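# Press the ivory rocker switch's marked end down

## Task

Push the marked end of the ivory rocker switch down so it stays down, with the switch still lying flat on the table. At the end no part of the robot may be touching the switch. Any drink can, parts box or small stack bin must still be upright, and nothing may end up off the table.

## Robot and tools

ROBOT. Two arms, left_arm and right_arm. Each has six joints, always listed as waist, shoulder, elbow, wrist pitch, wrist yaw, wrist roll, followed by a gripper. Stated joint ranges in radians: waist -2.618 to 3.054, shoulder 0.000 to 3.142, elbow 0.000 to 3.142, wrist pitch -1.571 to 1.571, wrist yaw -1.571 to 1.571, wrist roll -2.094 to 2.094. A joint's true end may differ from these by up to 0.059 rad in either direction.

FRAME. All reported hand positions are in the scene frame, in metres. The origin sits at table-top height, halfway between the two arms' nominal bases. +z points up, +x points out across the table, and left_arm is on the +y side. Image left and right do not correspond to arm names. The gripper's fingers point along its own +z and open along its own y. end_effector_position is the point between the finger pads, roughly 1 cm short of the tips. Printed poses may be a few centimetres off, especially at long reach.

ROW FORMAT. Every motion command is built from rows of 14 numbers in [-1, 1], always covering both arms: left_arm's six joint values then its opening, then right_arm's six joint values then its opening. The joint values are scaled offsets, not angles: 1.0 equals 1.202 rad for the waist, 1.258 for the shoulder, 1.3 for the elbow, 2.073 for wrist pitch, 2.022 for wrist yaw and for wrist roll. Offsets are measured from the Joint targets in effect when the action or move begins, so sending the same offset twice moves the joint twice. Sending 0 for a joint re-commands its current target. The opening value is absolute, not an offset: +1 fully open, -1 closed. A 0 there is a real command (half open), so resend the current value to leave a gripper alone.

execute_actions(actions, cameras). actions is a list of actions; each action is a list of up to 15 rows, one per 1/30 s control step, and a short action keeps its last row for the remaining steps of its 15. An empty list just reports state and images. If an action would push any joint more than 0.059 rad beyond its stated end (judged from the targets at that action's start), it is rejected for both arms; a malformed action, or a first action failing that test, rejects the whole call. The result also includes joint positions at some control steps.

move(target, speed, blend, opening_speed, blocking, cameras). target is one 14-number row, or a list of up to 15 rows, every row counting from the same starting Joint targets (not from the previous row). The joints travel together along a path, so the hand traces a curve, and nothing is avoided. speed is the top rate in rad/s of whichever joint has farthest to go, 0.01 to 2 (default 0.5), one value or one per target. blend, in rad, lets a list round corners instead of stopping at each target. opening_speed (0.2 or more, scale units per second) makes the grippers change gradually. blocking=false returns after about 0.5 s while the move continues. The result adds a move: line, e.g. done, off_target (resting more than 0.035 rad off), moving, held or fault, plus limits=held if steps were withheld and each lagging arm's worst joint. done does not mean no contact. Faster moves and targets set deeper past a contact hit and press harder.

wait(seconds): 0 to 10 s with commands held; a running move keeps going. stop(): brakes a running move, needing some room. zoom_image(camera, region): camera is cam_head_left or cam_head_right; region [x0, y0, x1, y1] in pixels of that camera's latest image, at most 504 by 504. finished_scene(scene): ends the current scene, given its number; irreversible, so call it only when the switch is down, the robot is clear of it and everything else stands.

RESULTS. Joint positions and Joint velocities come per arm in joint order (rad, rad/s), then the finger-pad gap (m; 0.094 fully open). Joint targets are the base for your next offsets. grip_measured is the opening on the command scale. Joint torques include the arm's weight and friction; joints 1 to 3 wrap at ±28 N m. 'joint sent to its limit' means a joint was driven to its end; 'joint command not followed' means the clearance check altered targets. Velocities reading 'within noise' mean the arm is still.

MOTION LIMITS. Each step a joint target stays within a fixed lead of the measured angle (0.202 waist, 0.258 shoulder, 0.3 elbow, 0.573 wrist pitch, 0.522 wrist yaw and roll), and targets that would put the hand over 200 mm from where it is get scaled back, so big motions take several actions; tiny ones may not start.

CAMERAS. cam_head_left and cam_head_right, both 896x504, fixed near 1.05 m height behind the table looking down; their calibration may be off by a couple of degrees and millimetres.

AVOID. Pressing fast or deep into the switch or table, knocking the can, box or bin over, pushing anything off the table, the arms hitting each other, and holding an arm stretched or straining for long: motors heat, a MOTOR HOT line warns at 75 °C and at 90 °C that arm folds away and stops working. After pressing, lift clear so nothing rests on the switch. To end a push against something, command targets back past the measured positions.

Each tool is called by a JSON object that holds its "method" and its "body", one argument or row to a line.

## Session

{"method": "execute_actions", "body": {
  "actions": []
}}

Scene clock: 0.00 s.
left_arm: end_effector_position=(+0.4364, +0.2538, +0.1116) grip_measured=+1.000 end_effector_quat_wxyz=(+0.579, +0.028, +0.810, -0.084) | right_arm: end_effector_position=(+0.3944, -0.2769, +0.0830) grip_measured=+1.000 end_effector_quat_wxyz=(+0.563, +0.034, +0.826, +0.021)
Joint positions: left_arm=[0.065 1.514 0.411 0.774 0.215 -0.036 0.094] | right_arm=[-0.117 1.567 0.353 0.835 -0.132 0.026 0.094]
Joint velocities: within noise
Joint torques (N m): no reading
Heat: left arm: 25 °C; right arm: 29 °C.
Joint targets: left_arm=[0.065 1.504 0.421 0.785 0.216 -0.036] | right_arm=[-0.117 1.561 0.359 0.836 -0.133 0.026]
Tool commands: left_gripper/opening=+1.0 right_gripper/opening=+1.0

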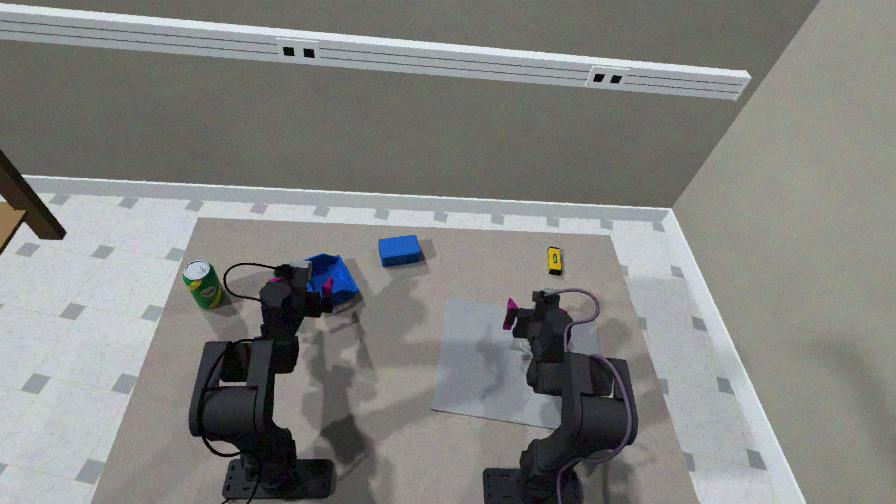

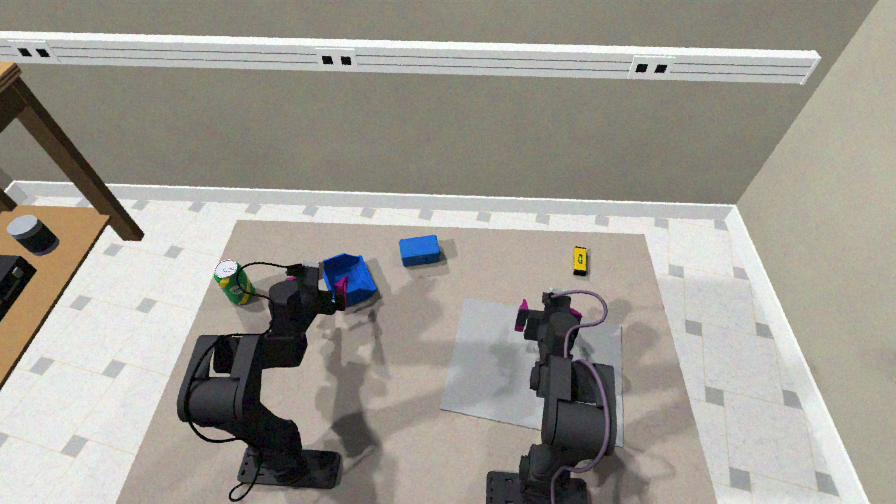

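{"method": "zoom_image", "body": {
  "camera": "cam_head_left",
  "region": [490, 300, 610, 420]
}}

{"method": "zoom_image", "body": {
  "camera": "cam_head_right",
  "region": [500, 300, 620, 420]
}}

Scaled by 4.200 from the camera's 896x504 image, which has a finer 1280x720 frame.

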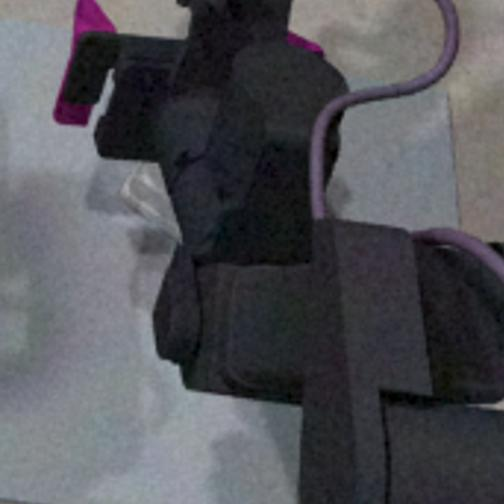

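Scaled by 4.200 from the camera's 896x504 image, which has a finer 1280x720 frame.

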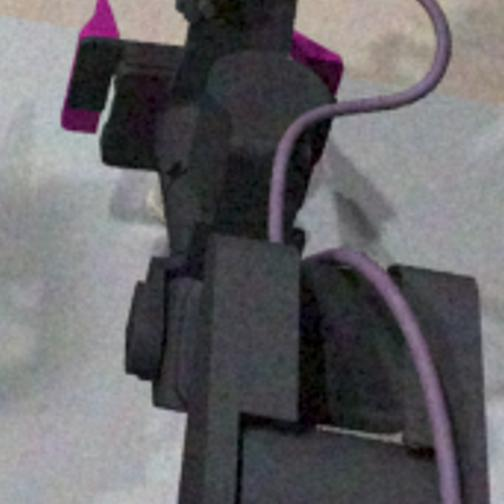

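{"method": "move", "body": {
  "target": [
    [0,0,0,0,0,0,1,-0.277,-0.327,0.224,-0.307,0.0658,-0.0129,-1],
    [0,0,0,0,0,0,1,-0.485,-0.287,0.4546,-0.982,0.0658,-0.0129,-1]
  ],
  "speed": 1.5,
  "blend": [0.3, 0]
}}

{"method": "zoom_image", "body": {
  "camera": "cam_head_left",
  "region": [500, 315, 570, 385]
}}

{"method": "zoom_image", "body": {
  "camera": "cam_head_right",
  "region": [515, 315, 585, 385]
}}

Scene clock: 11.30 s.
left_arm: end_effector_position=(+0.4364, +0.2538, +0.1116) grip_measured=+1.000 end_effector_quat_wxyz=(+0.579, +0.028, +0.810, -0.084) | right_arm: end_effector_position=(+0.1557, -0.3739, +0.1064) grip_measured=-0.997 end_effector_quat_wxyz=(+0.049, +0.356, +0.933, -0.013)
Joint positions: left_arm=[0.065 1.514 0.411 0.774 0.215 -0.036 0.094] | right_arm=[-0.695 1.192 0.911 -1.189 -0.01 0.005 0]
Joint velocities: within noise
Joint torques (N m): left_arm=[-0.05 -5.22 7.25 2.26 0.07 -0.01] | right_arm=[-0.46 -1.44 10.06 0.46 0.11 -0.08]
Heat: left arm: 27 °C; right arm: 30 °C.
Joint targets: left_arm=[0.065 1.504 0.421 0.785 0.216 -0.036] | right_arm=[-0.700 1.200 0.950 -1.200 0.000 0.000]
move: off_target (right_arm); right_arm: the elbow is farthest, 0.039 rad from its target

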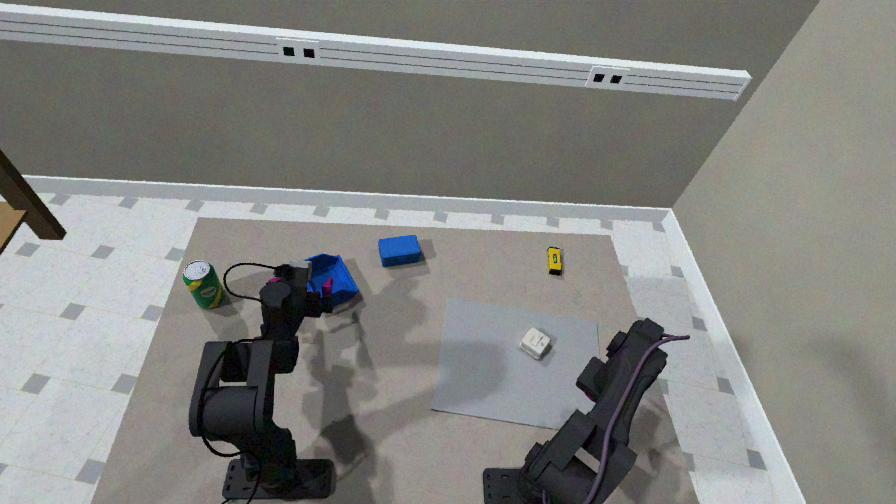

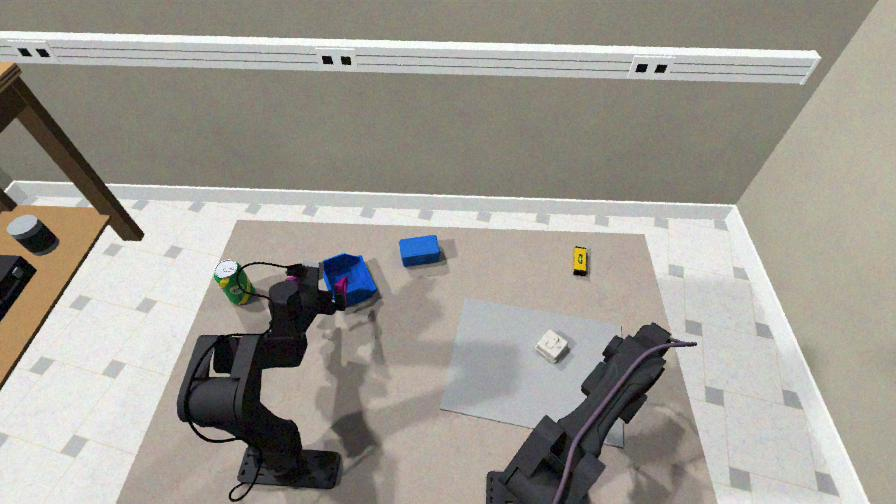

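Scaled by 7.200 from the camera's 896x504 image, which has a finer 1280x720 frame.

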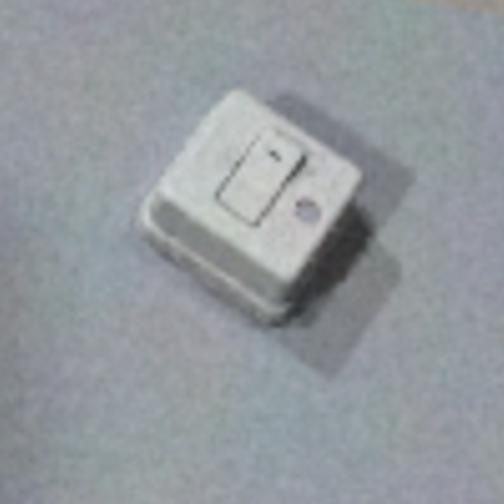

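Scaled by 7.200 from the camera's 896x504 image, which has a finer 1280x720 frame.

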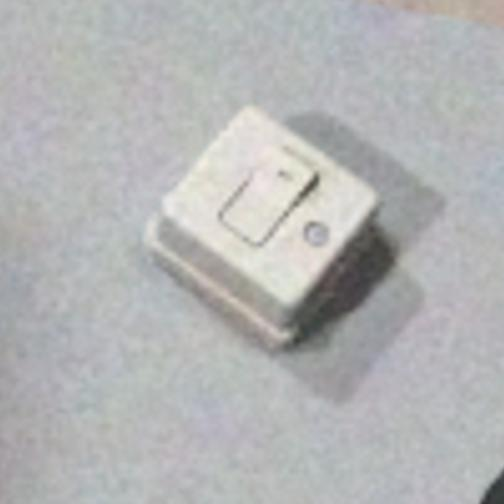

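{"method": "move", "body": {
  "target": [0,0,0,0,0,0,1,0.4717,0.544,0.3845,0.0429,0,0,-1],
  "speed": 1.0
}}

{"method": "zoom_image", "body": {
  "camera": "cam_head_left",
  "region": [500, 305, 580, 385]
}}

{"method": "zoom_image", "body": {
  "camera": "cam_head_right",
  "region": [515, 305, 595, 385]
}}

Scene clock: 20.13 s.
left_arm: end_effector_position=(+0.4364, +0.2538, +0.1116) grip_measured=+1.000 end_effector_quat_wxyz=(+0.579, +0.028, +0.810, -0.084) | right_arm: end_effector_position=(+0.3447, -0.2964, +0.0680) grip_measured=-0.997 end_effector_quat_wxyz=(+0.000, +0.081, +0.997, +0.002)
Joint positions: left_arm=[0.065 1.514 0.411 0.774 0.215 -0.036 0.094] | right_arm=[-0.128 1.871 1.414 -1.115 -0.004 0.004 0]
Joint velocities: within noise
Joint torques (N m): left_arm=[-0.09 -5.29 7.2 2.24 0.1 -0.04] | right_arm=[-0.46 -6.74 9.46 0.38 0.05 -0.06]
Heat: left arm: 28 °C; right arm: 31 °C.
Joint targets: left_arm=[0.065 1.504 0.421 0.785 0.216 -0.036] | right_arm=[-0.133 1.884 1.450 -1.111 0.000 0.000]
move: off_target (right_arm); right_arm: the elbow is farthest, 0.036 rad from its target

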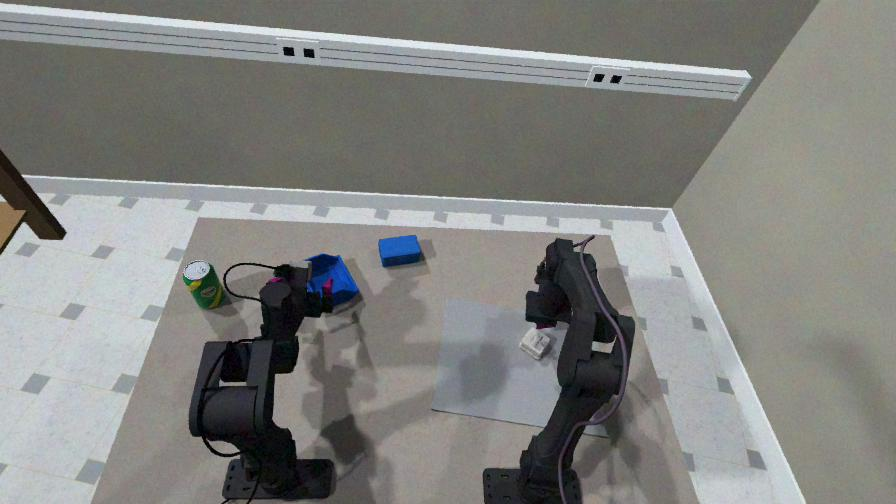

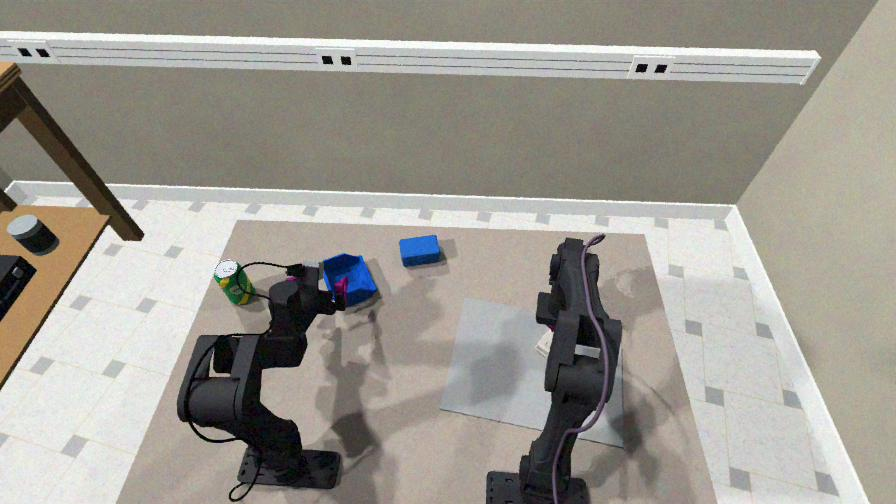

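Scaled by 6.300 from the camera's 896x504 image, which has a finer 1280x720 frame.

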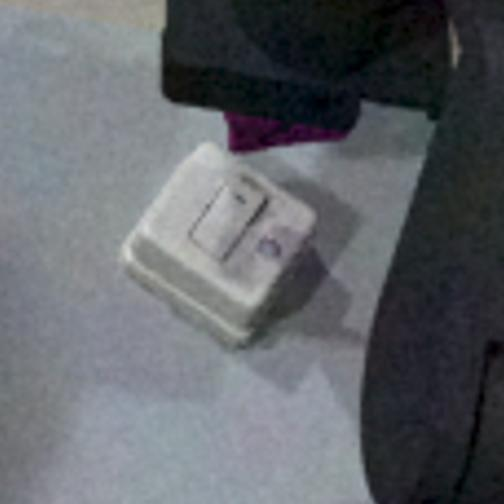

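Scaled by 6.300 from the camera's 896x504 image, which has a finer 1280x720 frame.

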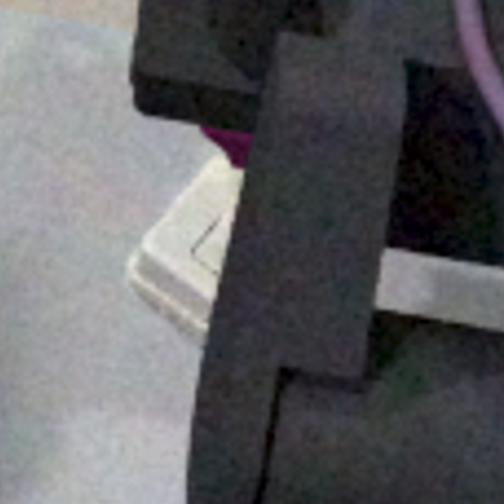

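{"method": "move", "body": {
  "target": [
    [0,0,0,0,0,0,1,-0.0141,-0.0024,-0.0585,0.0214,0,0,-1],
    [0,0,0,0,0,0,1,-0.0141,0.0278,-0.1315,0.0854,0,0,-1],
    [0,0,0,0,0,0,1,-0.0141,-0.0191,-0.0108,-0.0043,0,0,-1],
    [0,0,0,0,0,0,1,-0.2388,-0.035,0,-0.0188,0,0,-1]
  ],
  "speed": [0.5, 0.2, 0.6, 1.0],
  "blend": [0.015, 0, 0.06, 0]
}}

{"method": "zoom_image", "body": {
  "camera": "cam_head_left",
  "region": [500, 315, 570, 385]
}}

{"method": "zoom_image", "body": {
  "camera": "cam_head_right",
  "region": [515, 315, 585, 385]
}}

Scene clock: 37.40 s.
left_arm: end_effector_position=(+0.4364, +0.2538, +0.1116) grip_measured=+1.000 end_effector_quat_wxyz=(+0.579, +0.028, +0.810, -0.084) | right_arm: end_effector_position=(+0.3084, -0.3912, +0.0660) grip_measured=-0.997 end_effector_quat_wxyz=(-0.016, +0.226, +0.974, +0.003)
Joint positions: left_arm=[0.065 1.514 0.411 0.774 0.215 -0.036 0.094] | right_arm=[-0.424 1.878 1.414 -1.139 0.002 0.004 0]
Joint velocities: within noise
Joint torques (N m): left_arm=[-0.03 -5.29 7.34 2.22 0.08 -0.02] | right_arm=[0.31 -10.47 9.44 0.12 -0.03 -0.06]
Heat: left arm: 30 °C; right arm: 33 °C.
Joint targets: left_arm=[0.065 1.504 0.421 0.785 0.216 -0.036] | right_arm=[-0.420 1.840 1.450 -1.150 0.000 0.000]
move: off_target (right_arm); right_arm: the shoulder is farthest, 0.038 rad from its target

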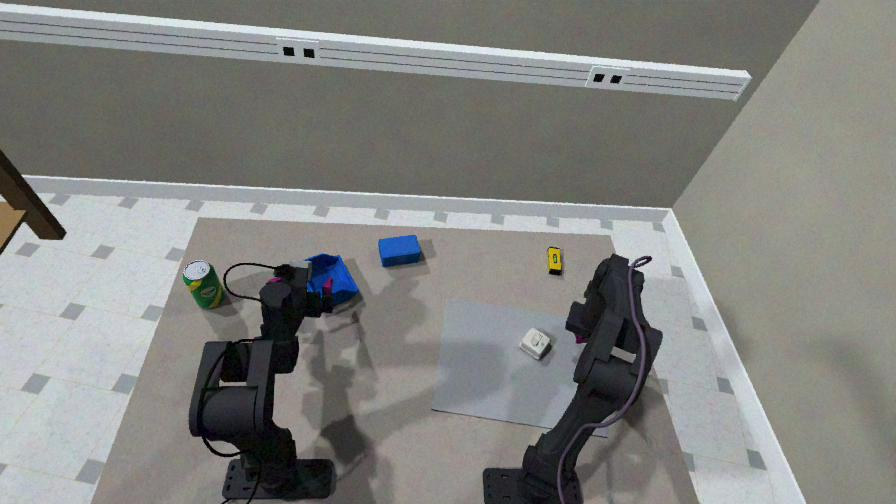

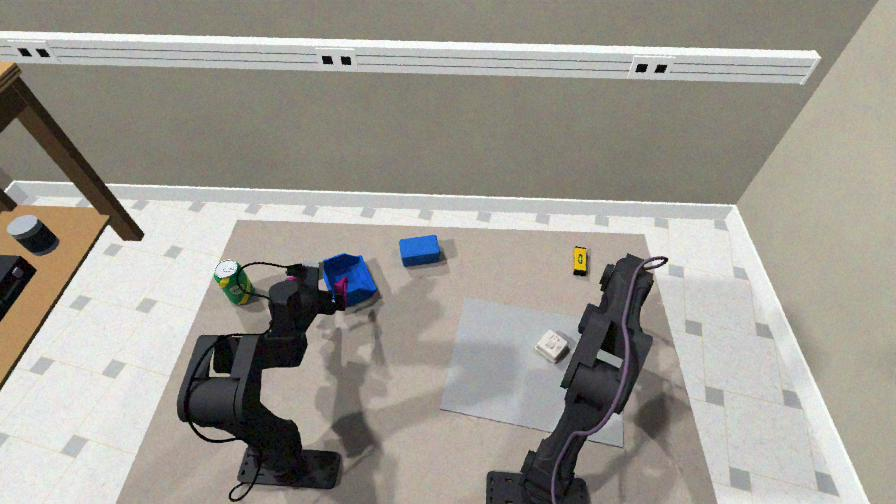

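Scaled by 7.200 from the camera's 896x504 image, which has a finer 1280x720 frame.

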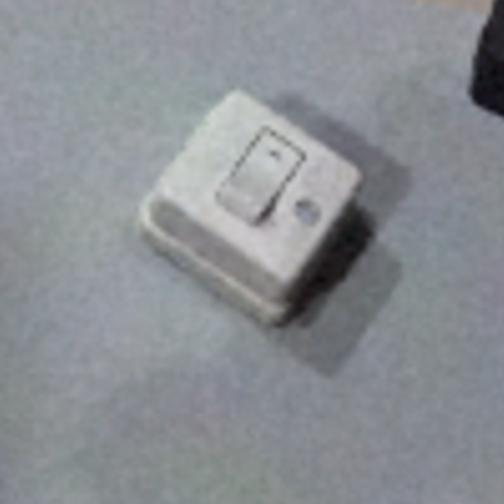

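Scaled by 7.200 from the camera's 896x504 image, which has a finer 1280x720 frame.

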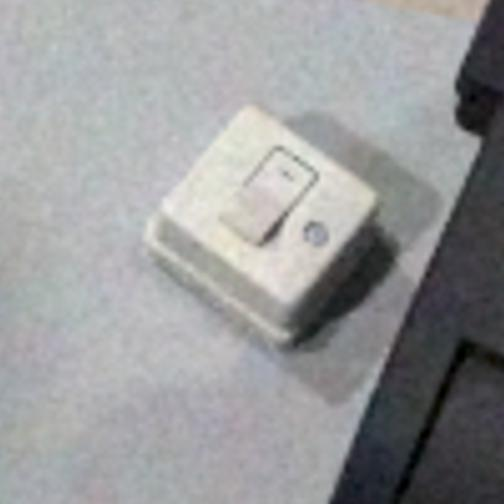

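{"method": "finished_scene", "body": {
  "scene": 2
}}

The scene is finished: the task was done.


## Next scene

The same job, from a new start.

{"method": "execute_actions", "body": {
  "actions": []
}}

Scene clock: 0.00 s.
left_arm: end_effector_position=(+0.4252, +0.2846, +0.1121) grip_measured=+1.000 end_effector_quat_wxyz=(+0.604, -0.041, +0.796, +0.012) | right_arm: end_effector_position=(+0.4148, -0.2792, +0.1161) grip_measured=+1.000 end_effector_quat_wxyz=(+0.622, +0.064, +0.779, -0.053)
Joint positions: left_arm=[0.015 1.501 0.327 0.9 -0.072 -0.052 0.094] | right_arm=[-0.001 1.617 0.385 1.006 0.133 0.026 0.094]
Joint velocities: within noise
Joint torques (N m): no reading
Heat: left arm: 24 °C; right arm: 27 °C.
Joint targets: left_arm=[0.015 1.492 0.336 0.910 -0.072 -0.052] | right_arm=[-0.001 1.609 0.392 1.009 0.134 0.026]
Tool commands: left_gripper/opening=+1.0 right_gripper/opening=+1.0

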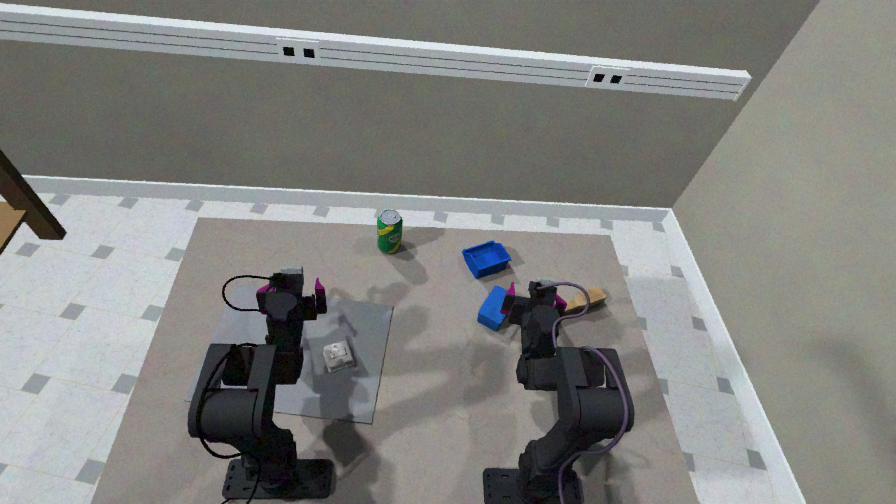

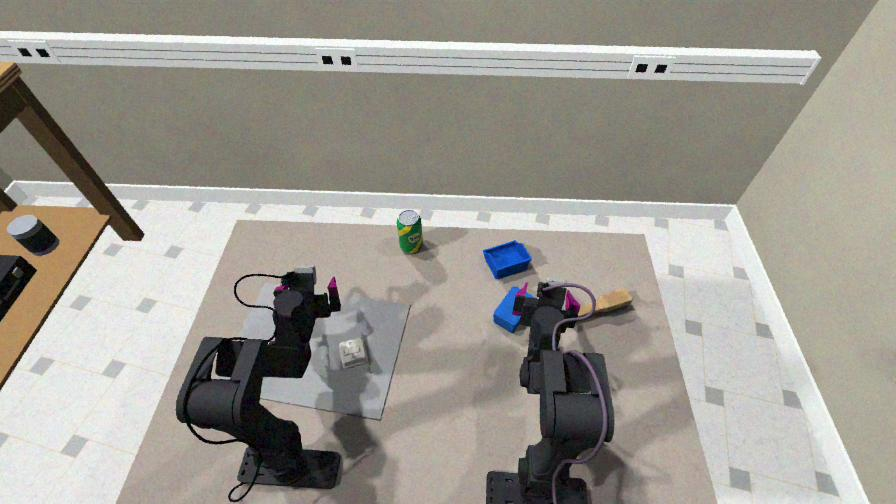

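{"method": "zoom_image", "body": {
  "camera": "cam_head_left",
  "region": [303, 320, 373, 390]
}}

{"method": "zoom_image", "body": {
  "camera": "cam_head_right",
  "region": [318, 315, 388, 385]
}}

Scaled by 7.200 from the camera's 896x504 image, which has a finer 1280x720 frame.

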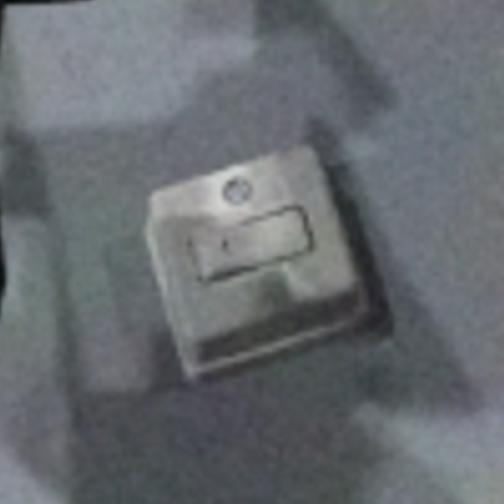

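Scaled by 7.200 from the camera's 896x504 image, which has a finer 1280x720 frame.

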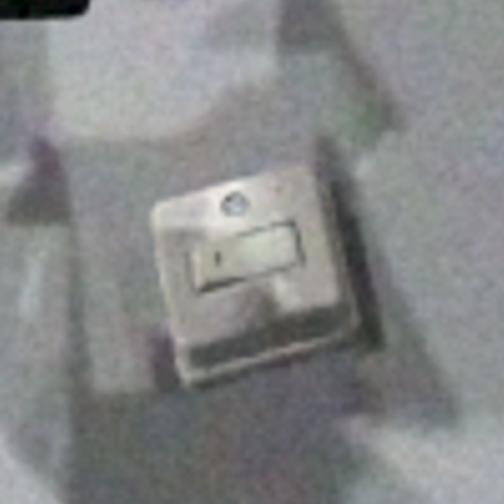

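{"method": "move", "body": {
  "target": [
    [-0.129,-0.2719,0.2415,-0.3425,0.0356,0.0257,-1,0,0,0,0,0,0,1],
    [-0.2517,0.0789,0.5947,-0.9618,0.0356,0.0257,-1,0,0,0,0,0,0,1],
    [-0.2517,0.1214,0.4775,-0.8663,0.0356,0.0257,-1,0,0,0,0,0,0,1],
    [-0.2517,0.0669,0.5962,-0.9579,0.0356,0.0257,-1,0,0,0,0,0,0,1],
    [0.0291,0.0064,0.5954,-0.9696,0.0356,0.0257,-1,0,0,0,0,0,0,1]
  ],
  "speed": [1.5, 1.5, 0.22, 0.6, 1.0],
  "blend": [0.3, 0.03, 0, 0.06, 0]
}}

{"method": "zoom_image", "body": {
  "camera": "cam_head_left",
  "region": [303, 320, 373, 390]
}}

{"method": "zoom_image", "body": {
  "camera": "cam_head_right",
  "region": [318, 315, 388, 385]
}}

Scene clock: 16.00 s.
left_arm: end_effector_position=(+0.2998, +0.2813, +0.0836) grip_measured=-0.995 end_effector_quat_wxyz=(+0.018, -0.020, +1.000, +0.002) | right_arm: end_effector_position=(+0.4148, -0.2792, +0.1161) grip_measured=+1.000 end_effector_quat_wxyz=(+0.622, +0.064, +0.779, -0.053)
Joint positions: left_arm=[0.048 1.53 1.088 -1.093 -0.003 -0.011 0] | right_arm=[-0.001 1.617 0.385 1.006 0.133 0.026 0.094]
Joint velocities: within noise
Joint torques (N m): left_arm=[0.17 -7.64 8.83 0.53 0.04 0.07] | right_arm=[0.01 -5.27 5.93 2.1 0.01 -0.03]
Heat: left arm: 26 °C; right arm: 30 °C.
Joint targets: left_arm=[0.050 1.500 1.110 -1.100 0.000 -0.001] | right_arm=[-0.001 1.609 0.392 1.009 0.134 0.026]
move: done

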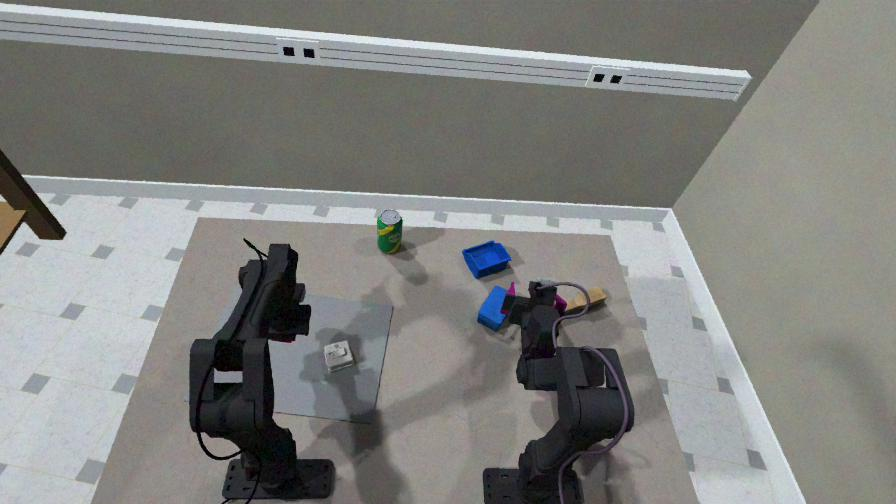

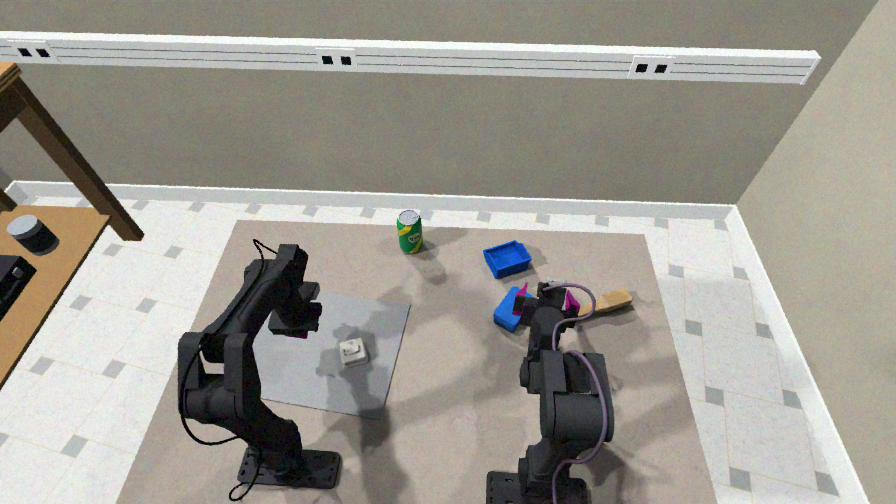

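Scaled by 7.200 from the camera's 896x504 image, which has a finer 1280x720 frame.

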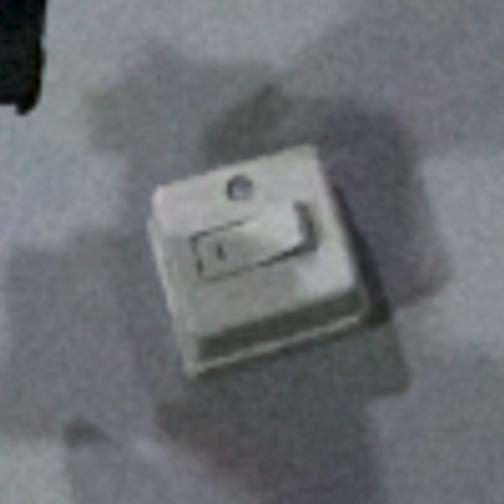

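Scaled by 7.200 from the camera's 896x504 image, which has a finer 1280x720 frame.

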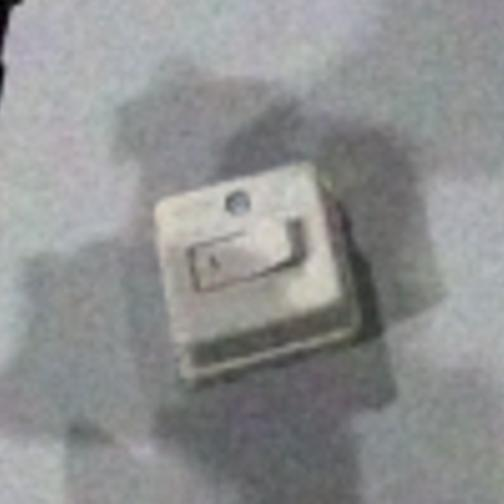

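{"method": "finished_scene", "body": {
  "scene": 3
}}

The scene is finished: the task was done.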